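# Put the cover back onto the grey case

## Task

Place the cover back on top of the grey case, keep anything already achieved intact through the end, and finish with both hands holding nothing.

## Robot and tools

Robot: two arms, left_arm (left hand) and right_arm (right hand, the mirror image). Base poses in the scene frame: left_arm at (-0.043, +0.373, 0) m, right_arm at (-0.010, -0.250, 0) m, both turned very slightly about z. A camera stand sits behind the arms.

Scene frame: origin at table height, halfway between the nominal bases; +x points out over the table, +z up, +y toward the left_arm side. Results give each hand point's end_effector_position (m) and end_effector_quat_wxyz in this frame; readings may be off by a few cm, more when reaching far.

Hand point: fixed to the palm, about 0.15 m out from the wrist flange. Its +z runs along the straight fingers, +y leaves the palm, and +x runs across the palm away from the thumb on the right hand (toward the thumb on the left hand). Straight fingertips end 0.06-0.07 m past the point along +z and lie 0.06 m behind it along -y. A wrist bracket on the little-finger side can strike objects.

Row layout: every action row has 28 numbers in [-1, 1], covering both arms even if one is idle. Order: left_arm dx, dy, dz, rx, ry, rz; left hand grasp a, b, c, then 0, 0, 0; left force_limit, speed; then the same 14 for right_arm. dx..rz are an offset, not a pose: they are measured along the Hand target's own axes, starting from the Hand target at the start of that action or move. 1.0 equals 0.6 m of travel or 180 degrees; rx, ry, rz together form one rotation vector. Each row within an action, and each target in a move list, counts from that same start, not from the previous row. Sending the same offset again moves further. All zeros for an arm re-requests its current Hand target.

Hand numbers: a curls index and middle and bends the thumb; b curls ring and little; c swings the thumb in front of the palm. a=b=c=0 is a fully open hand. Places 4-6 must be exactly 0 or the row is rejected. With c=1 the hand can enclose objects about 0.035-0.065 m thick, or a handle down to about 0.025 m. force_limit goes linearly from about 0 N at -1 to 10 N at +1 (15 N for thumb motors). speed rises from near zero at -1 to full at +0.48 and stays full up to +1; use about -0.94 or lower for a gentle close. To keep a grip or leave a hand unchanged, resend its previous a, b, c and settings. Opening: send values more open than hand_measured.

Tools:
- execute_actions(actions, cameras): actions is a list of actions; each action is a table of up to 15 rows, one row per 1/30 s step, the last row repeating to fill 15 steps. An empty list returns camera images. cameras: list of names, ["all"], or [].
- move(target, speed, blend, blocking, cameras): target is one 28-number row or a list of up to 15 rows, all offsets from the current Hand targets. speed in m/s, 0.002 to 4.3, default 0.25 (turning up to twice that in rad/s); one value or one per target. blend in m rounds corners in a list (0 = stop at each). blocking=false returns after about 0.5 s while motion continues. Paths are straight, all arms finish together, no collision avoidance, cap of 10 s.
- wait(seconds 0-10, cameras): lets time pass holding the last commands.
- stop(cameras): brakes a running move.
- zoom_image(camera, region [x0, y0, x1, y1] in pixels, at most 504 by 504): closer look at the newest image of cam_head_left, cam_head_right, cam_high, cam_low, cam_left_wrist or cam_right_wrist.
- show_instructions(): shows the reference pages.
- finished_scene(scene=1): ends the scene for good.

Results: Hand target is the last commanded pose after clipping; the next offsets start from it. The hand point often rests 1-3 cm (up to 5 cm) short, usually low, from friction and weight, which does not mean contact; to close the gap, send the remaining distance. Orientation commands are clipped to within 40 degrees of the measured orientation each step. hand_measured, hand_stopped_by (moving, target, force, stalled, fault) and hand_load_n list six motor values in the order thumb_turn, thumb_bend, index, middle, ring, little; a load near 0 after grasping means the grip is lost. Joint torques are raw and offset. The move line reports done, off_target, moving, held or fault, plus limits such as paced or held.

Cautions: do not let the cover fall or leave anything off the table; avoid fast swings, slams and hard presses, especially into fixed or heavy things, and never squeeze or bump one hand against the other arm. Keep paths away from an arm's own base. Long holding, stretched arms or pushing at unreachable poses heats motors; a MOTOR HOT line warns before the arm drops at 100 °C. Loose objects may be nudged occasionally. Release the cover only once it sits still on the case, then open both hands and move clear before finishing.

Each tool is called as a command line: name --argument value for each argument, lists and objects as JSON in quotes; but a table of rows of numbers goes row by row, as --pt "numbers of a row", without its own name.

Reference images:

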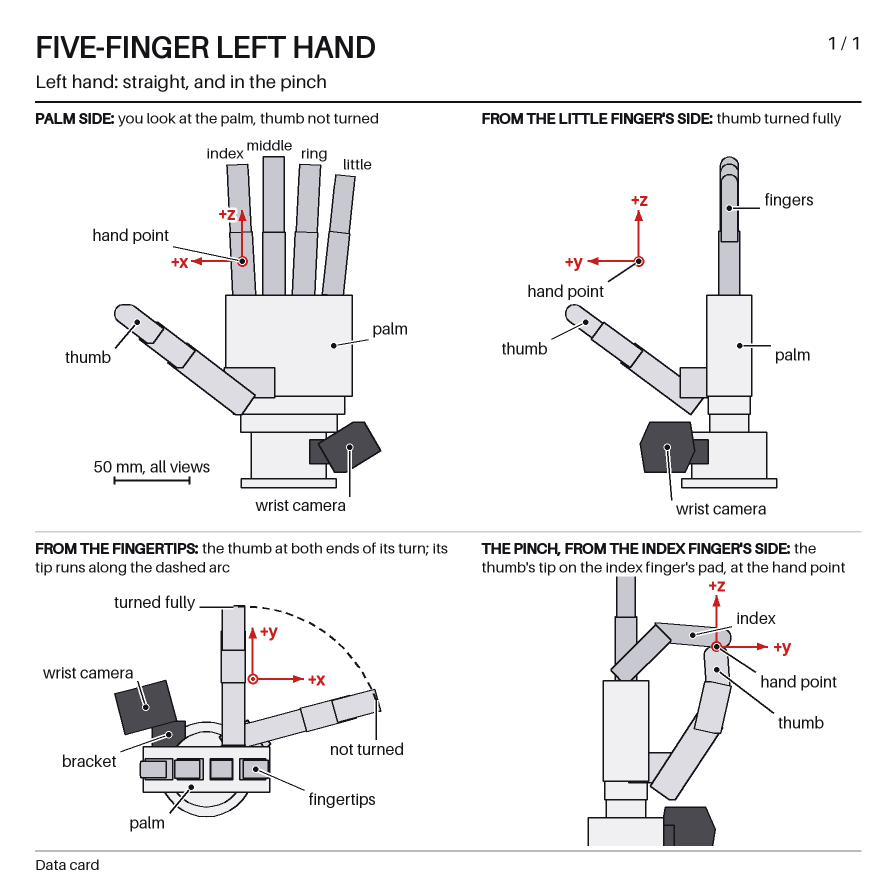

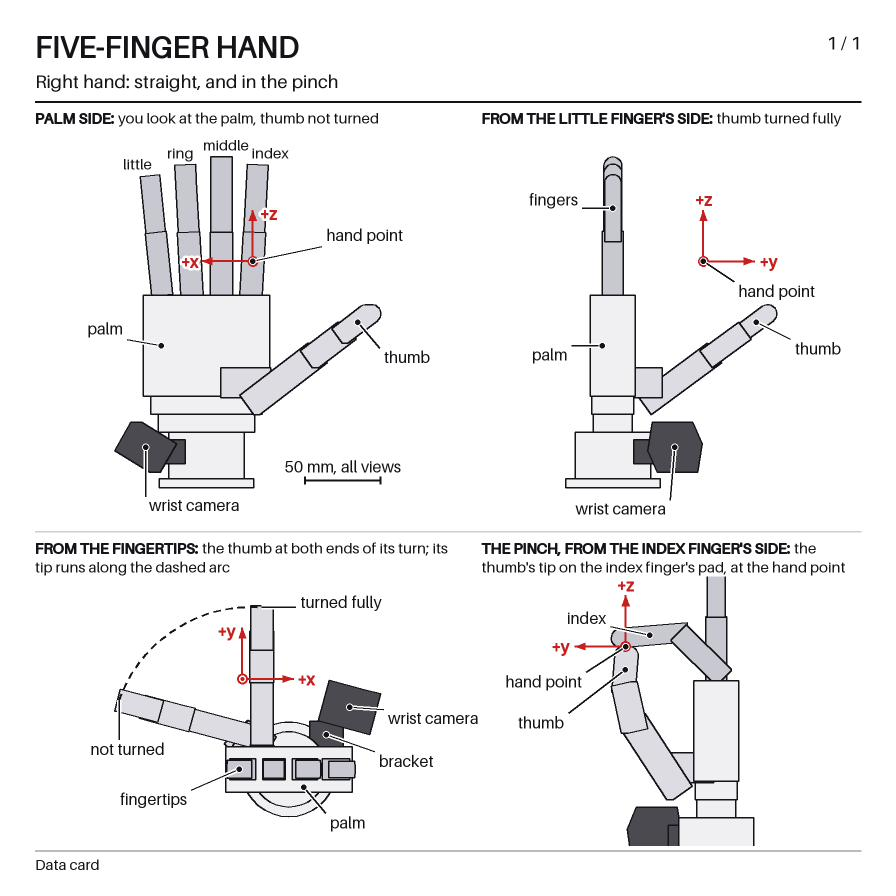

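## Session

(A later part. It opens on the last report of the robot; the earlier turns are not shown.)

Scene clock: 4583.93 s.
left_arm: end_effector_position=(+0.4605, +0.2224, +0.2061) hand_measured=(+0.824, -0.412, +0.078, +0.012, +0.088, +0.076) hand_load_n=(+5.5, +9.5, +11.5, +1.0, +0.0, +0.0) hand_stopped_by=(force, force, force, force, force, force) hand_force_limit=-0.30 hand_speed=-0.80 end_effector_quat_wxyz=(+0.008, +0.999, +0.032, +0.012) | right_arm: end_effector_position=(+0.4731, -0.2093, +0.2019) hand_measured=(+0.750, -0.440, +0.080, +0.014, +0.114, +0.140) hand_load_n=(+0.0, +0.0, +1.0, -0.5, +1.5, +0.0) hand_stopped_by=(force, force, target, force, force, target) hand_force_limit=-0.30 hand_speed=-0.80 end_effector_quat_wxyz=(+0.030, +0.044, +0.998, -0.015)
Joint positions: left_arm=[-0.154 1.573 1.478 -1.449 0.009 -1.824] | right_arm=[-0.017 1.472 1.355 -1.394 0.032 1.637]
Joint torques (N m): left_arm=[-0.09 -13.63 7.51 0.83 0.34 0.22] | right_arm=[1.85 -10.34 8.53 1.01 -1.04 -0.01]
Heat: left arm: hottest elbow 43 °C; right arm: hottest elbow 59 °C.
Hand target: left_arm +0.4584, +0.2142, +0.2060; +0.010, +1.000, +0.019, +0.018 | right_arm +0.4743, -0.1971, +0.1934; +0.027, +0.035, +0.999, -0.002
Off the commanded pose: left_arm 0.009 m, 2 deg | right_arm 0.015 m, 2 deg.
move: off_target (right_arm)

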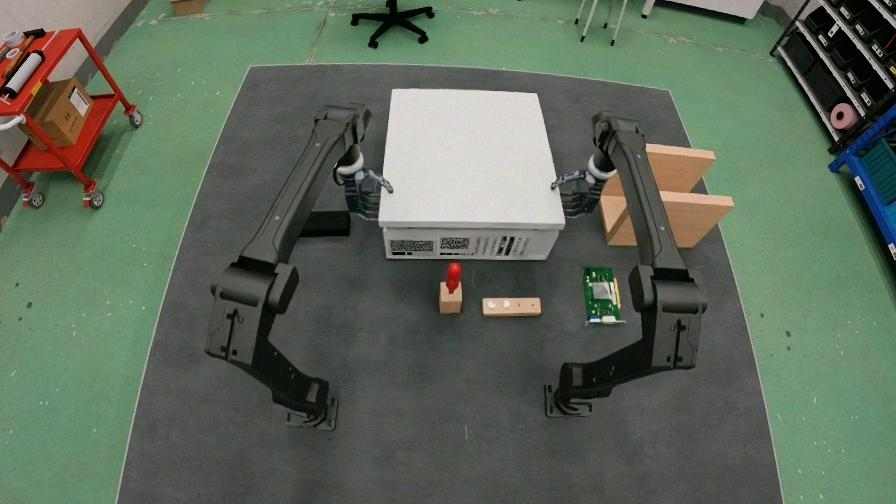

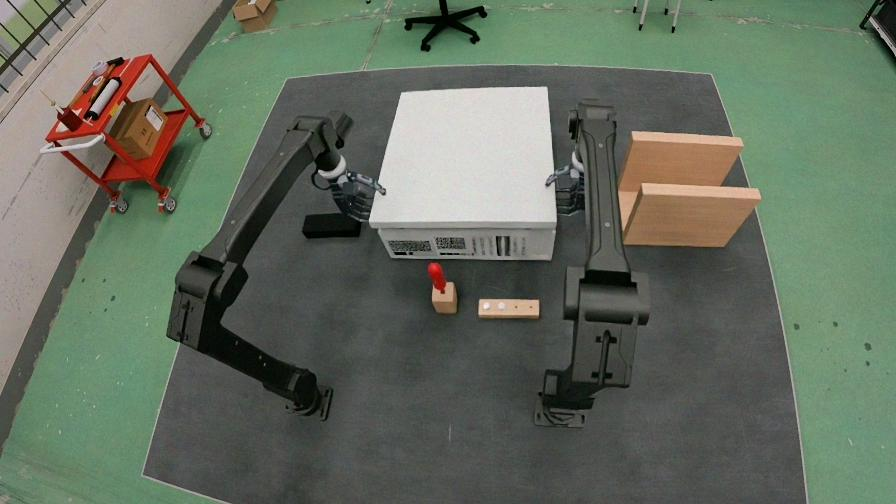

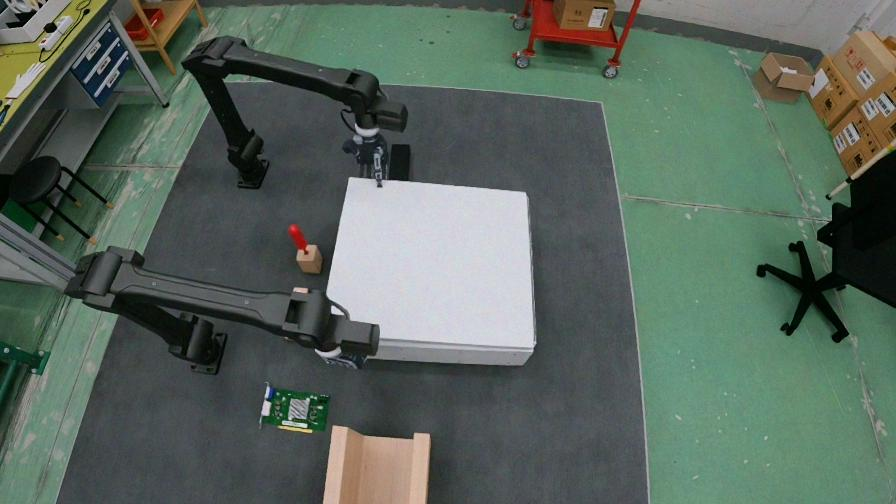

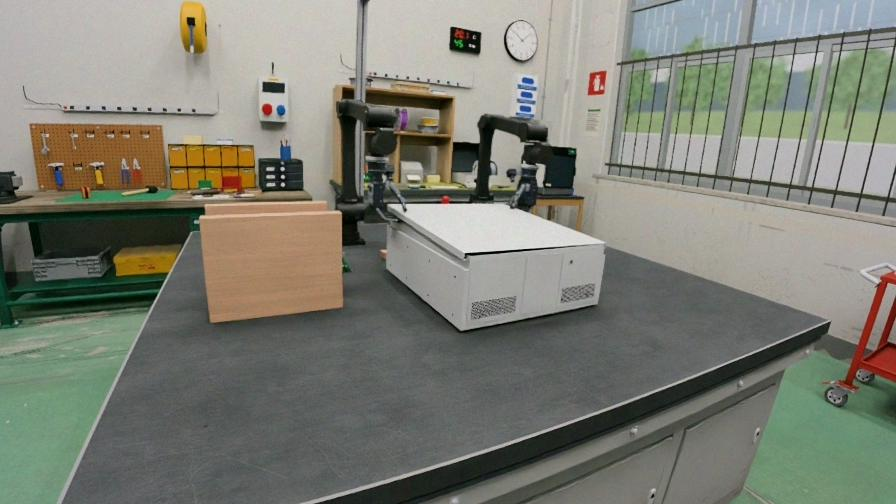

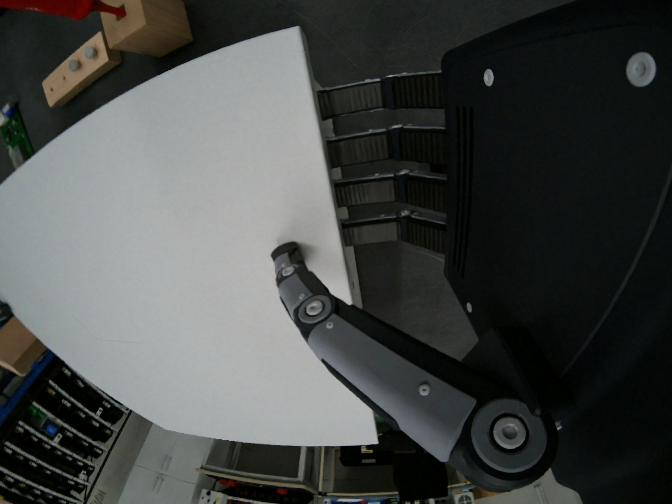

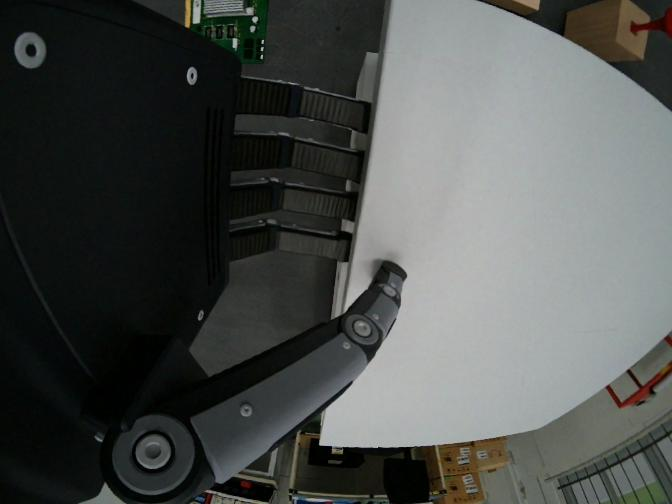

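move --target '[-0.0005,0.0133,0.0003,0,0,0,0.66,0.6,1.0,0,0,0,-0.3,-0.8,-0.0016,-0.0299,0.0102,0,0,0,0.6,0.6,0.9,0,0,0,-0.3,-0.8]' --speed 0.04 --cameras '["cam_low","cam_right_wrist","cam_head_left","cam_head_right","cam_high"]'

zoom_image --camera "cam_head_left" --region '[360, 190, 580, 270]'

zoom_image --camera "cam_head_right" --region '[360, 190, 580, 270]'

zoom_image --camera "cam_right_wrist" --region '[320, 20, 420, 280]'

zoom_image --camera "cam_low" --region '[365, 180, 475, 270]'

Scene clock: 4610.00 s.
left_arm: end_effector_position=(+0.4602, +0.2215, +0.2058) hand_measured=(+0.824, -0.412, +0.078, +0.012, +0.088, +0.076) hand_load_n=(+3.5, +8.5, +10.5, -0.5, +0.0, +0.0) hand_stopped_by=(force, force, force, force, force, force) hand_force_limit=-0.30 hand_speed=-0.80 end_effector_quat_wxyz=(+0.004, +0.999, +0.030, +0.013) | right_arm: end_effector_position=(+0.4735, -0.2109, +0.1960) hand_measured=(+0.750, -0.440, +0.080, +0.014, +0.114, +0.140) hand_load_n=(+0.0, +0.0, +0.5, +0.0, +0.0, +0.0) hand_stopped_by=(force, force, target, force, force, target) hand_force_limit=-0.30 hand_speed=-0.80 end_effector_quat_wxyz=(+0.030, +0.036, +0.999, -0.004)
Joint positions: left_arm=[-0.159 1.573 1.478 -1.448 0.002 -1.824] | right_arm=[-0.032 1.478 1.342 -1.375 0.008 1.607]
Joint torques (N m): left_arm=[-0.97 -13.22 7.82 0.79 0.62 0.05] | right_arm=[0.79 -10.87 8.47 0.75 -0.32 -0.11]
Heat: left arm: hottest elbow 42 °C; right arm: hottest elbow 56 °C.
Hand target: left_arm +0.4584, +0.2061, +0.2060; +0.010, +1.000, +0.019, +0.018 | right_arm +0.4742, -0.2151, +0.1873; +0.026, +0.034, +0.999, -0.002
Off the commanded pose: left_arm 0.015 m, 1 deg | right_arm 0.010 m, 1 deg.
move: off_target (left_arm)
Images, in order (width x height): cam_head_left 896x504, cam_head_right 896x504, cam_high 896x504, cam_low 896x504, cam_right_wrist 672x504.

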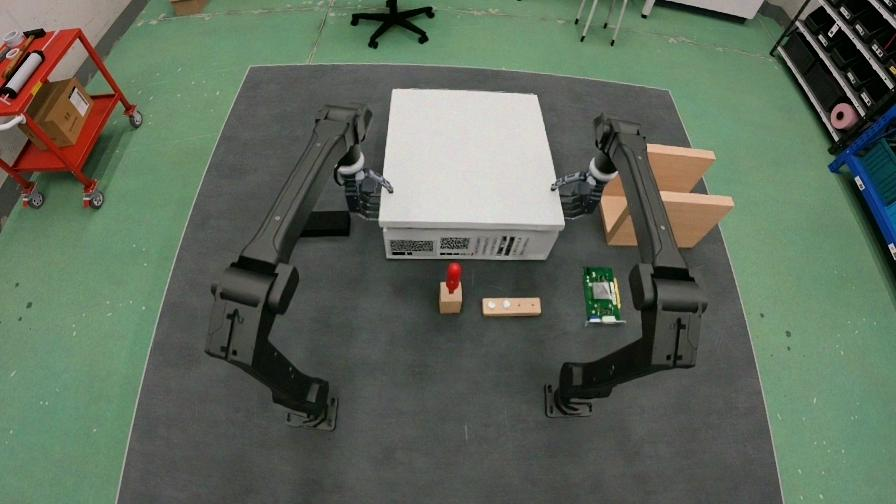

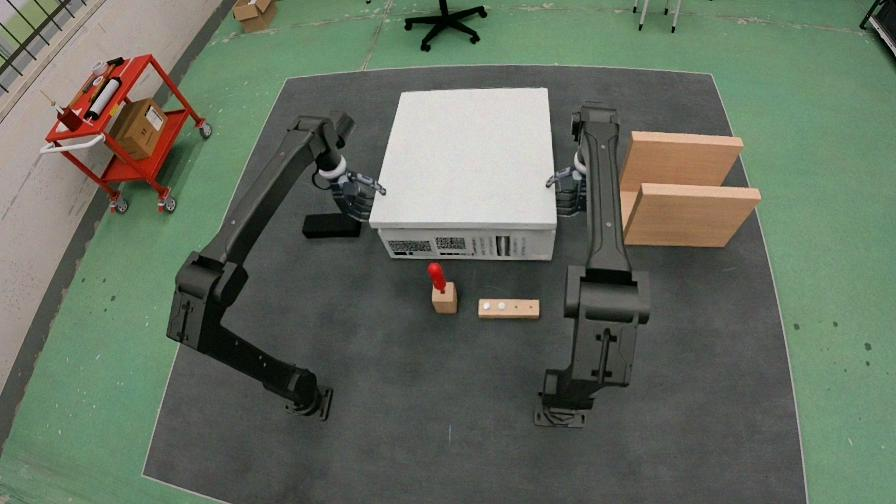

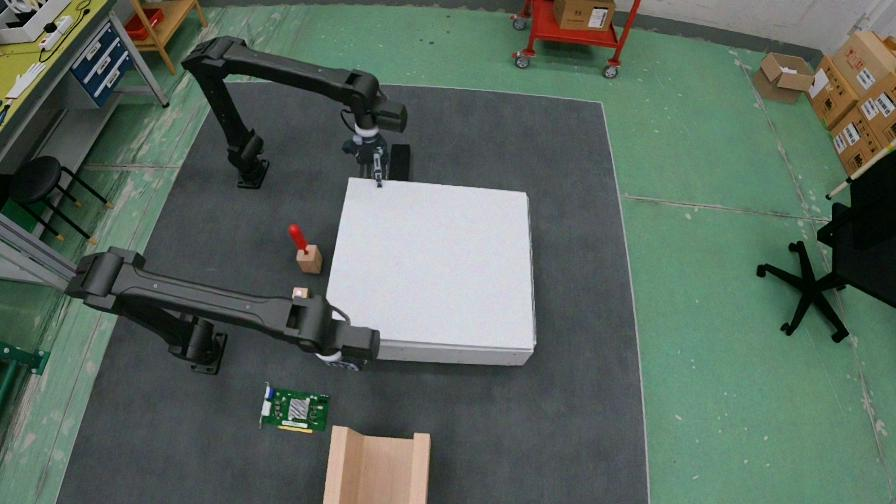

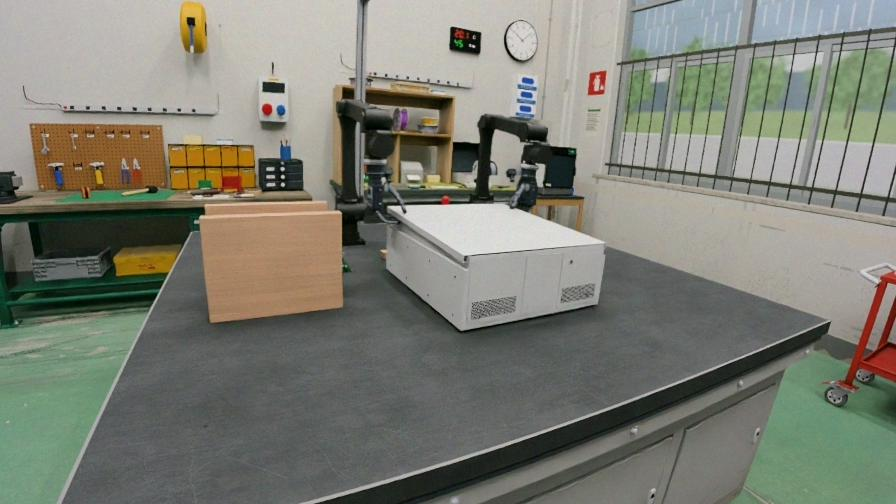

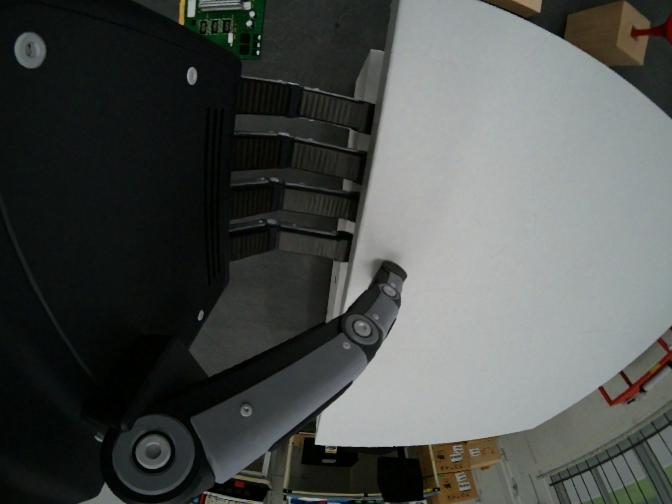

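Scaled by 2.291.

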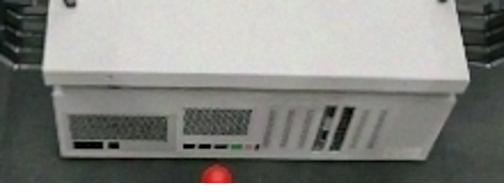

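Scaled by 2.291.

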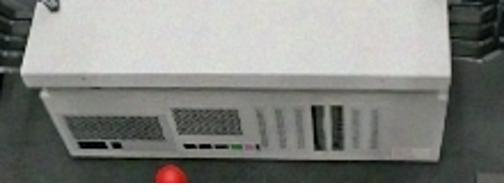

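Scaled by 1.938 from the camera's 672x504 image, which has a finer 960x720 frame.

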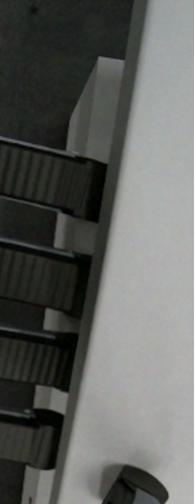

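Scaled by 4.582.

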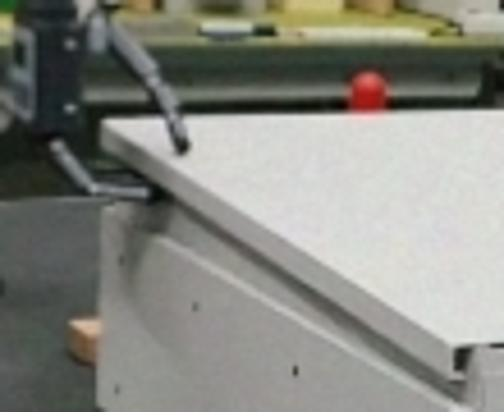

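move --target '[-0.001,-0.0005,0.0267,0,0,0,0.66,0.6,1.0,0,0,0,-0.3,-0.8,0.0013,0,0.0233,0,0,0,0.6,0.6,0.9,0,0,0,-0.3,-0.8]' --speed 0.04 --cameras '["cam_low","cam_left_wrist","cam_right_wrist","cam_head_left","cam_head_right","cam_high"]'

zoom_image --camera "cam_head_left" --region '[360, 190, 580, 270]'

zoom_image --camera "cam_head_right" --region '[360, 190, 580, 270]'

zoom_image --camera "cam_low" --region '[365, 180, 475, 270]'

zoom_image --camera "cam_high" --region '[310, 150, 590, 390]'

Scene clock: 4619.57 s.
left_arm: end_effector_position=(+0.4608, +0.2213, +0.1955) hand_measured=(+0.824, -0.412, +0.078, +0.012, +0.088, +0.076) hand_load_n=(-0.5, +7.0, +7.5, -0.5, +2.5, +0.0) hand_stopped_by=(force, force, force, force, force, force) hand_force_limit=-0.30 hand_speed=-0.80 end_effector_quat_wxyz=(+0.004, +0.999, +0.029, +0.016) | right_arm: end_effector_position=(+0.4749, -0.2108, +0.1852) hand_measured=(+0.750, -0.440, +0.080, +0.014, +0.114, +0.140) hand_load_n=(+0.0, +0.0, +0.0, +0.0, +0.0, +0.0) hand_stopped_by=(force, force, target, force, force, target) hand_force_limit=-0.30 hand_speed=-0.80 end_effector_quat_wxyz=(+0.034, +0.036, +0.999, -0.003)
Joint positions: left_arm=[-0.159 1.573 1.45 -1.414 0.001 -1.824] | right_arm=[-0.033 1.48 1.315 -1.337 0.006 1.606]
Joint torques (N m): left_arm=[-1.03 -12.51 7.21 1.07 0.65 0.04] | right_arm=[0.38 -10.34 8.09 1.02 -0.2 -0.09]
Heat: left arm: hottest elbow 41 °C; right arm: hottest elbow 56 °C.
Hand target: left_arm +0.4585, +0.2060, +0.1901; +0.010, +1.000, +0.019, +0.018 | right_arm +0.4743, -0.2152, +0.1735; +0.027, +0.035, +0.999, -0.002
Off the commanded pose: left_arm 0.016 m, 1 deg | right_arm 0.013 m, 1 deg.
move: off_target (left_arm, right_arm)

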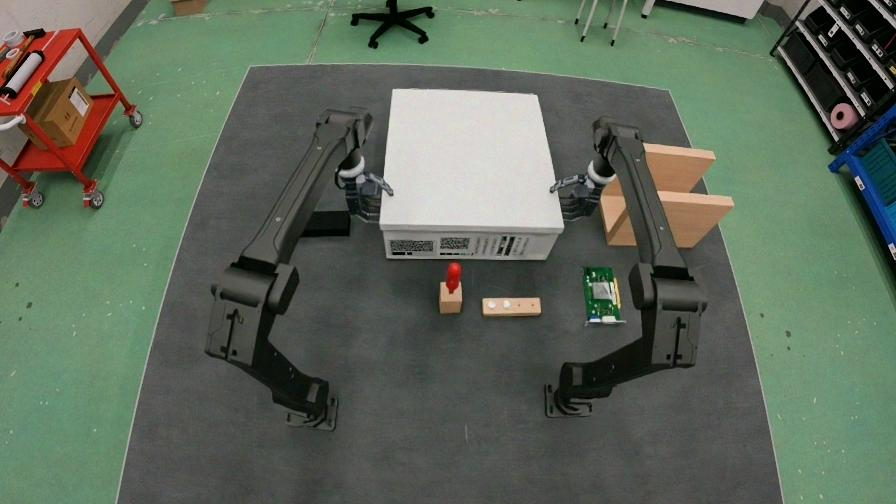

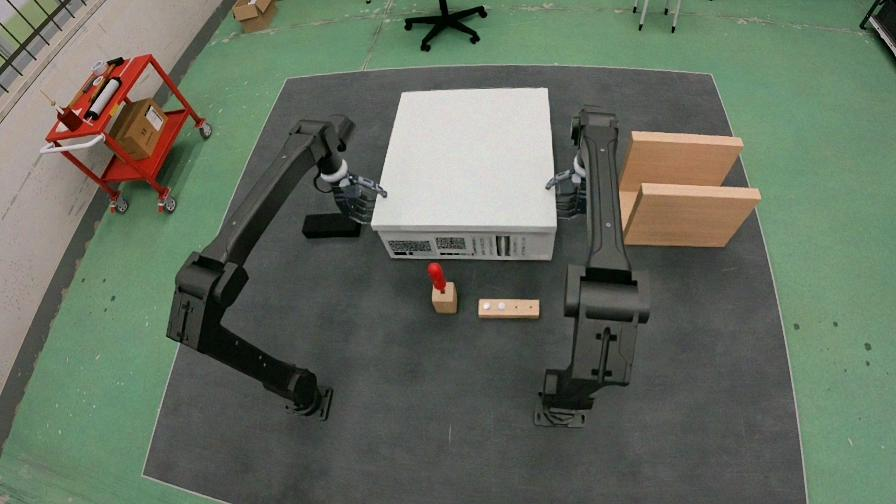

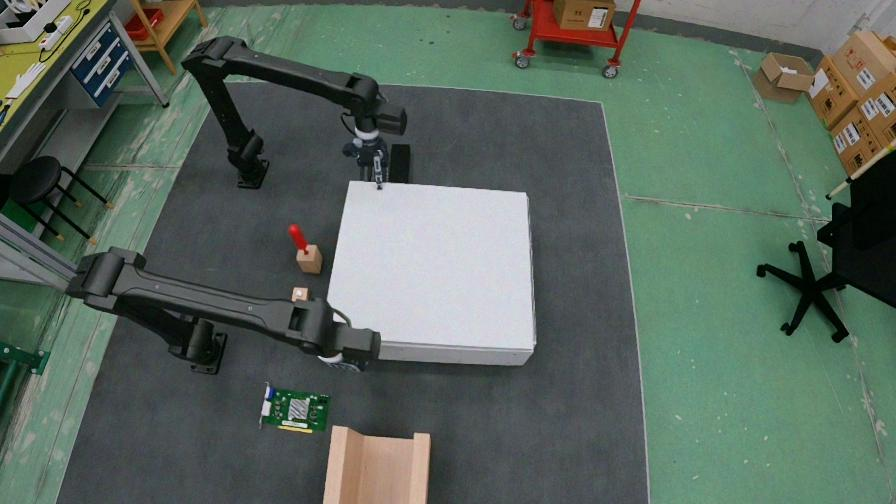

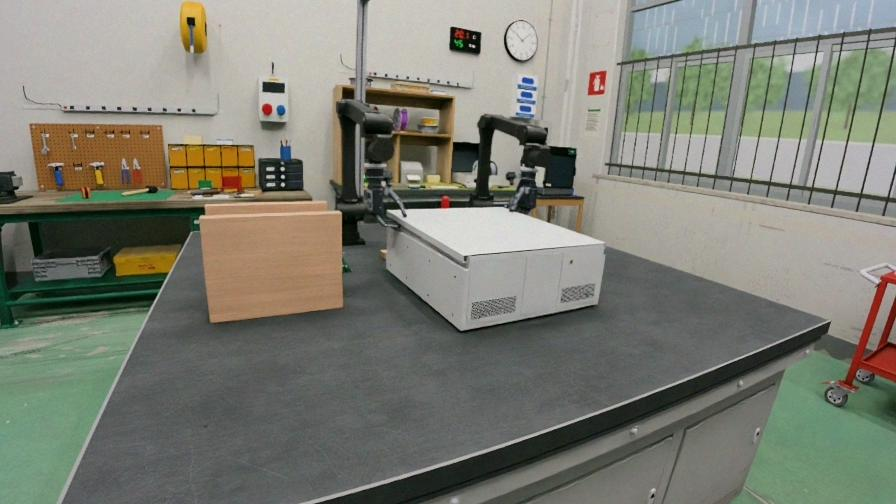

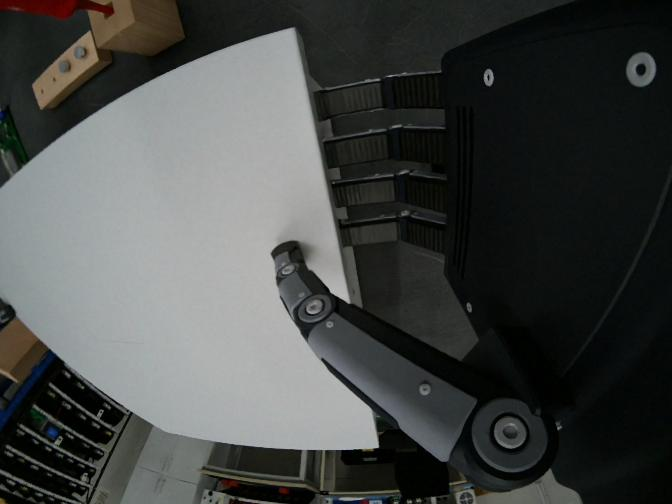

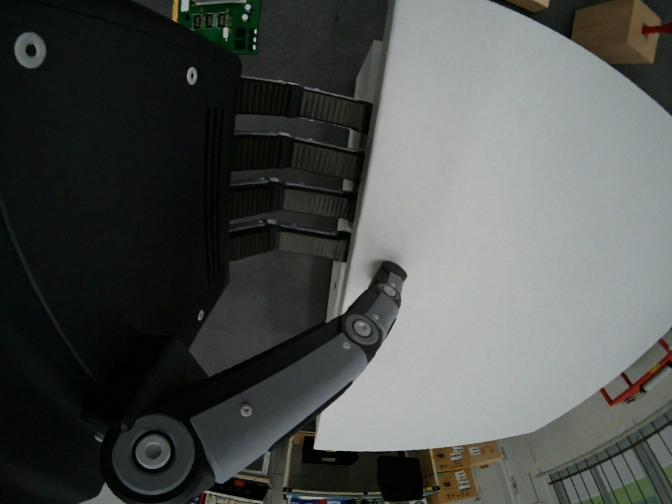

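Scaled by 2.291.

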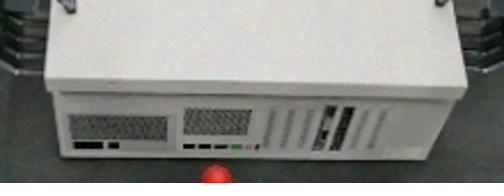

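Scaled by 2.291.

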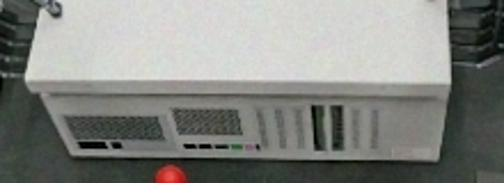

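Scaled by 4.582.

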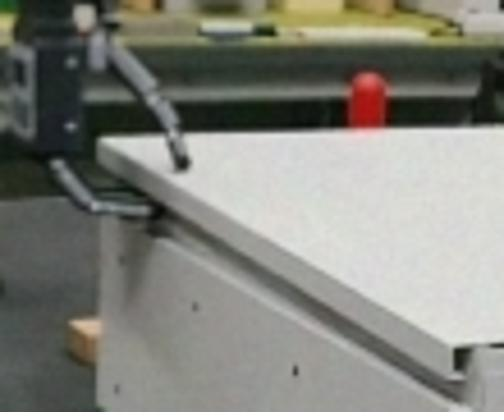

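Scaled by 1.800.

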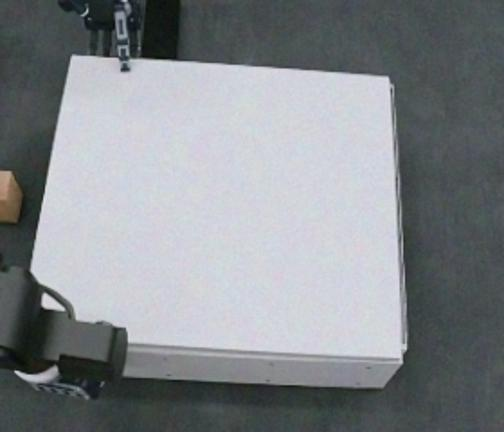

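move --target '[0.0266,0.001,0.001,0,0,0,0.66,0.6,1.0,0,0,0,-0.3,-0.8,-0.0299,0.0021,0.0016,0,0,0,0.6,0.6,0.9,0,0,0,-0.3,-0.8]' --speed 0.03 --cameras '["cam_low","cam_left_wrist","cam_right_wrist","cam_head_left","cam_head_right","cam_high"]'

zoom_image --camera "cam_head_left" --region '[360, 190, 580, 270]'

zoom_image --camera "cam_head_right" --region '[360, 190, 580, 270]'

zoom_image --camera "cam_low" --region '[365, 180, 625, 330]'

zoom_image --camera "cam_high" --region '[310, 150, 590, 390]'

Scene clock: 4633.33 s.
left_arm: end_effector_position=(+0.4623, +0.2212, +0.1867) hand_measured=(+0.824, -0.412, +0.078, +0.012, +0.086, +0.074) hand_load_n=(-6.0, +7.0, +1.0, +1.0, +15.0, +8.0) hand_stopped_by=(force, force, force, force, force, force) hand_force_limit=-0.30 hand_speed=-0.80 end_effector_quat_wxyz=(+0.002, +1.000, +0.029, +0.009) | right_arm: end_effector_position=(+0.4759, -0.2111, +0.1758) hand_measured=(+0.750, -0.442, +0.080, +0.014, +0.114, +0.140) hand_load_n=(-2.0, +3.0, +0.0, -5.5, +2.0, +5.0) hand_stopped_by=(force, force, target, force, force, target) hand_force_limit=-0.30 hand_speed=-0.80 end_effector_quat_wxyz=(+0.024, +0.034, +0.999, -0.001)
Joint positions: left_arm=[-0.159 1.591 1.45 -1.412 0 -1.824] | right_arm=[-0.036 1.501 1.315 -1.336 0.002 1.6]
Joint torques (N m): left_arm=[-0.38 -10.93 10.56 0.64 0.7 0.11] | right_arm=[0.67 -9.17 12.48 0.44 -0.08 0.02]
Heat: left arm: hottest elbow 41 °C; right arm: hottest elbow 55 °C.
Hand target: left_arm +0.4744, +0.2061, +0.1900; +0.010, +1.000, +0.019, +0.018 | right_arm +0.4923, -0.2151, +0.1734; +0.027, +0.035, +0.999, -0.002
Off the commanded pose: left_arm 0.020 m, 2 deg | right_arm 0.017 m, 0 deg.
move: off_target (left_arm, right_arm)

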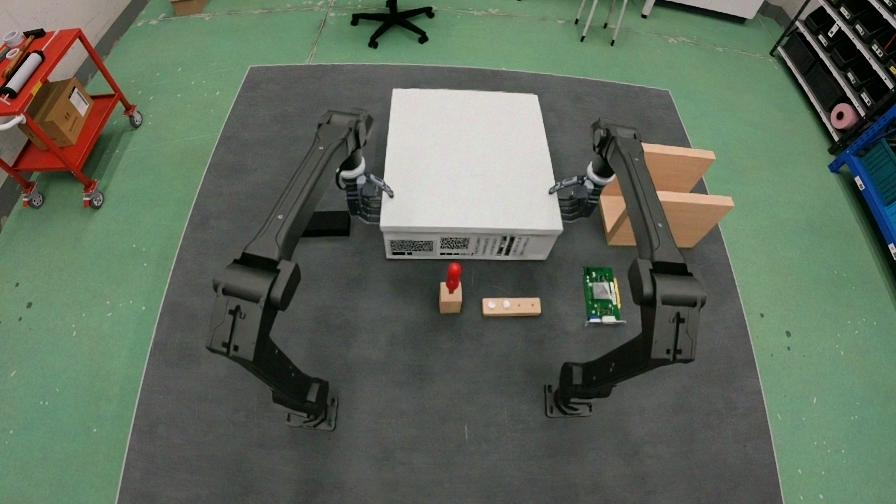

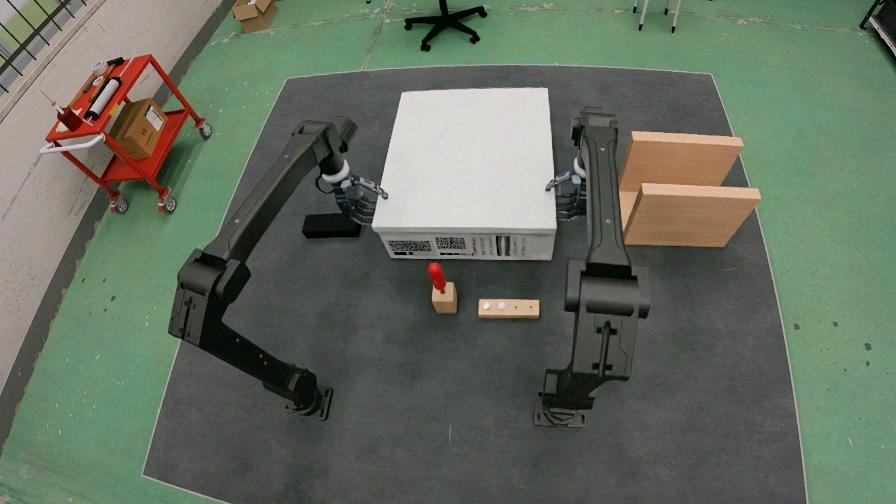

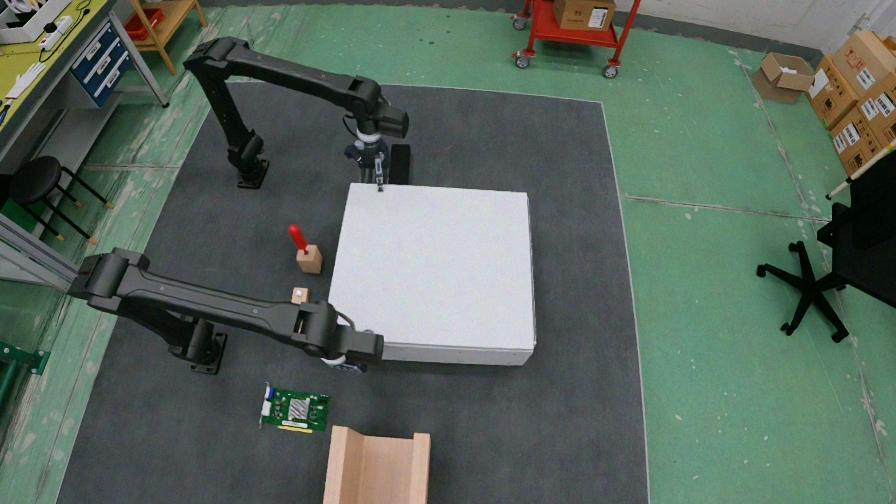

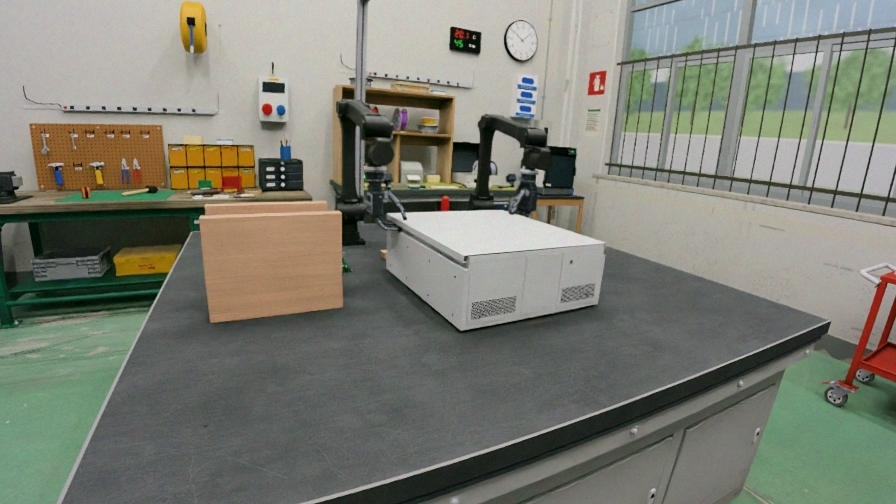

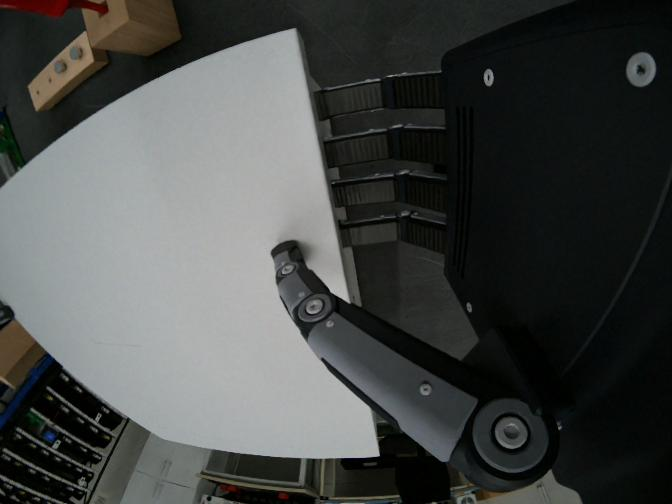

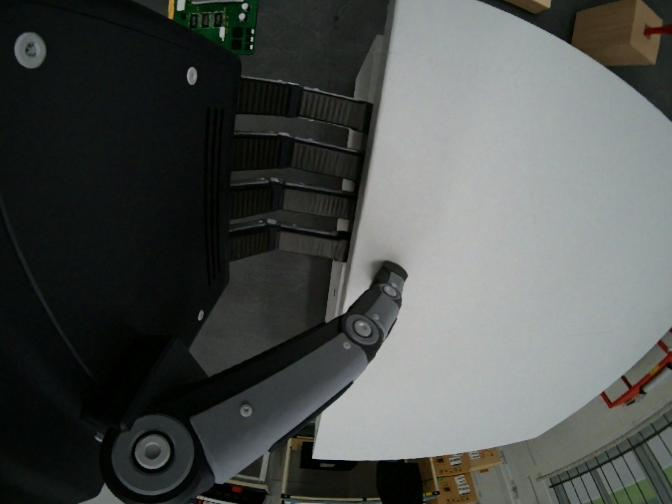

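Scaled by 2.291.

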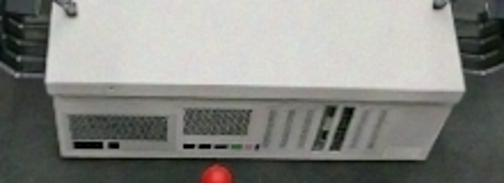

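Scaled by 2.291.

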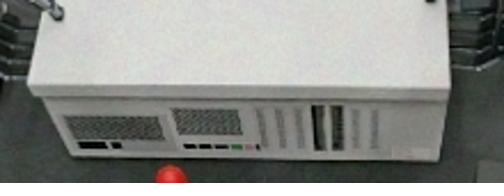

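Scaled by 1.938.

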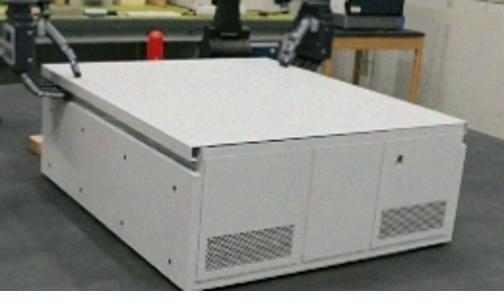

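Scaled by 1.800.

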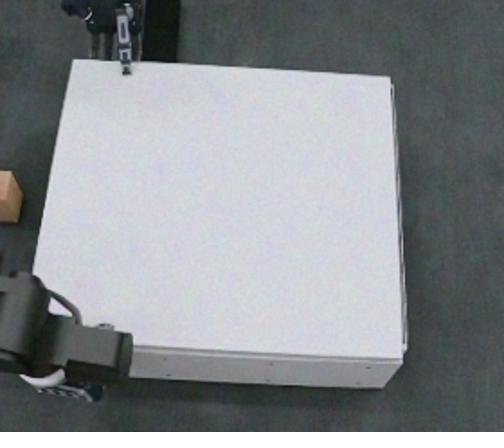

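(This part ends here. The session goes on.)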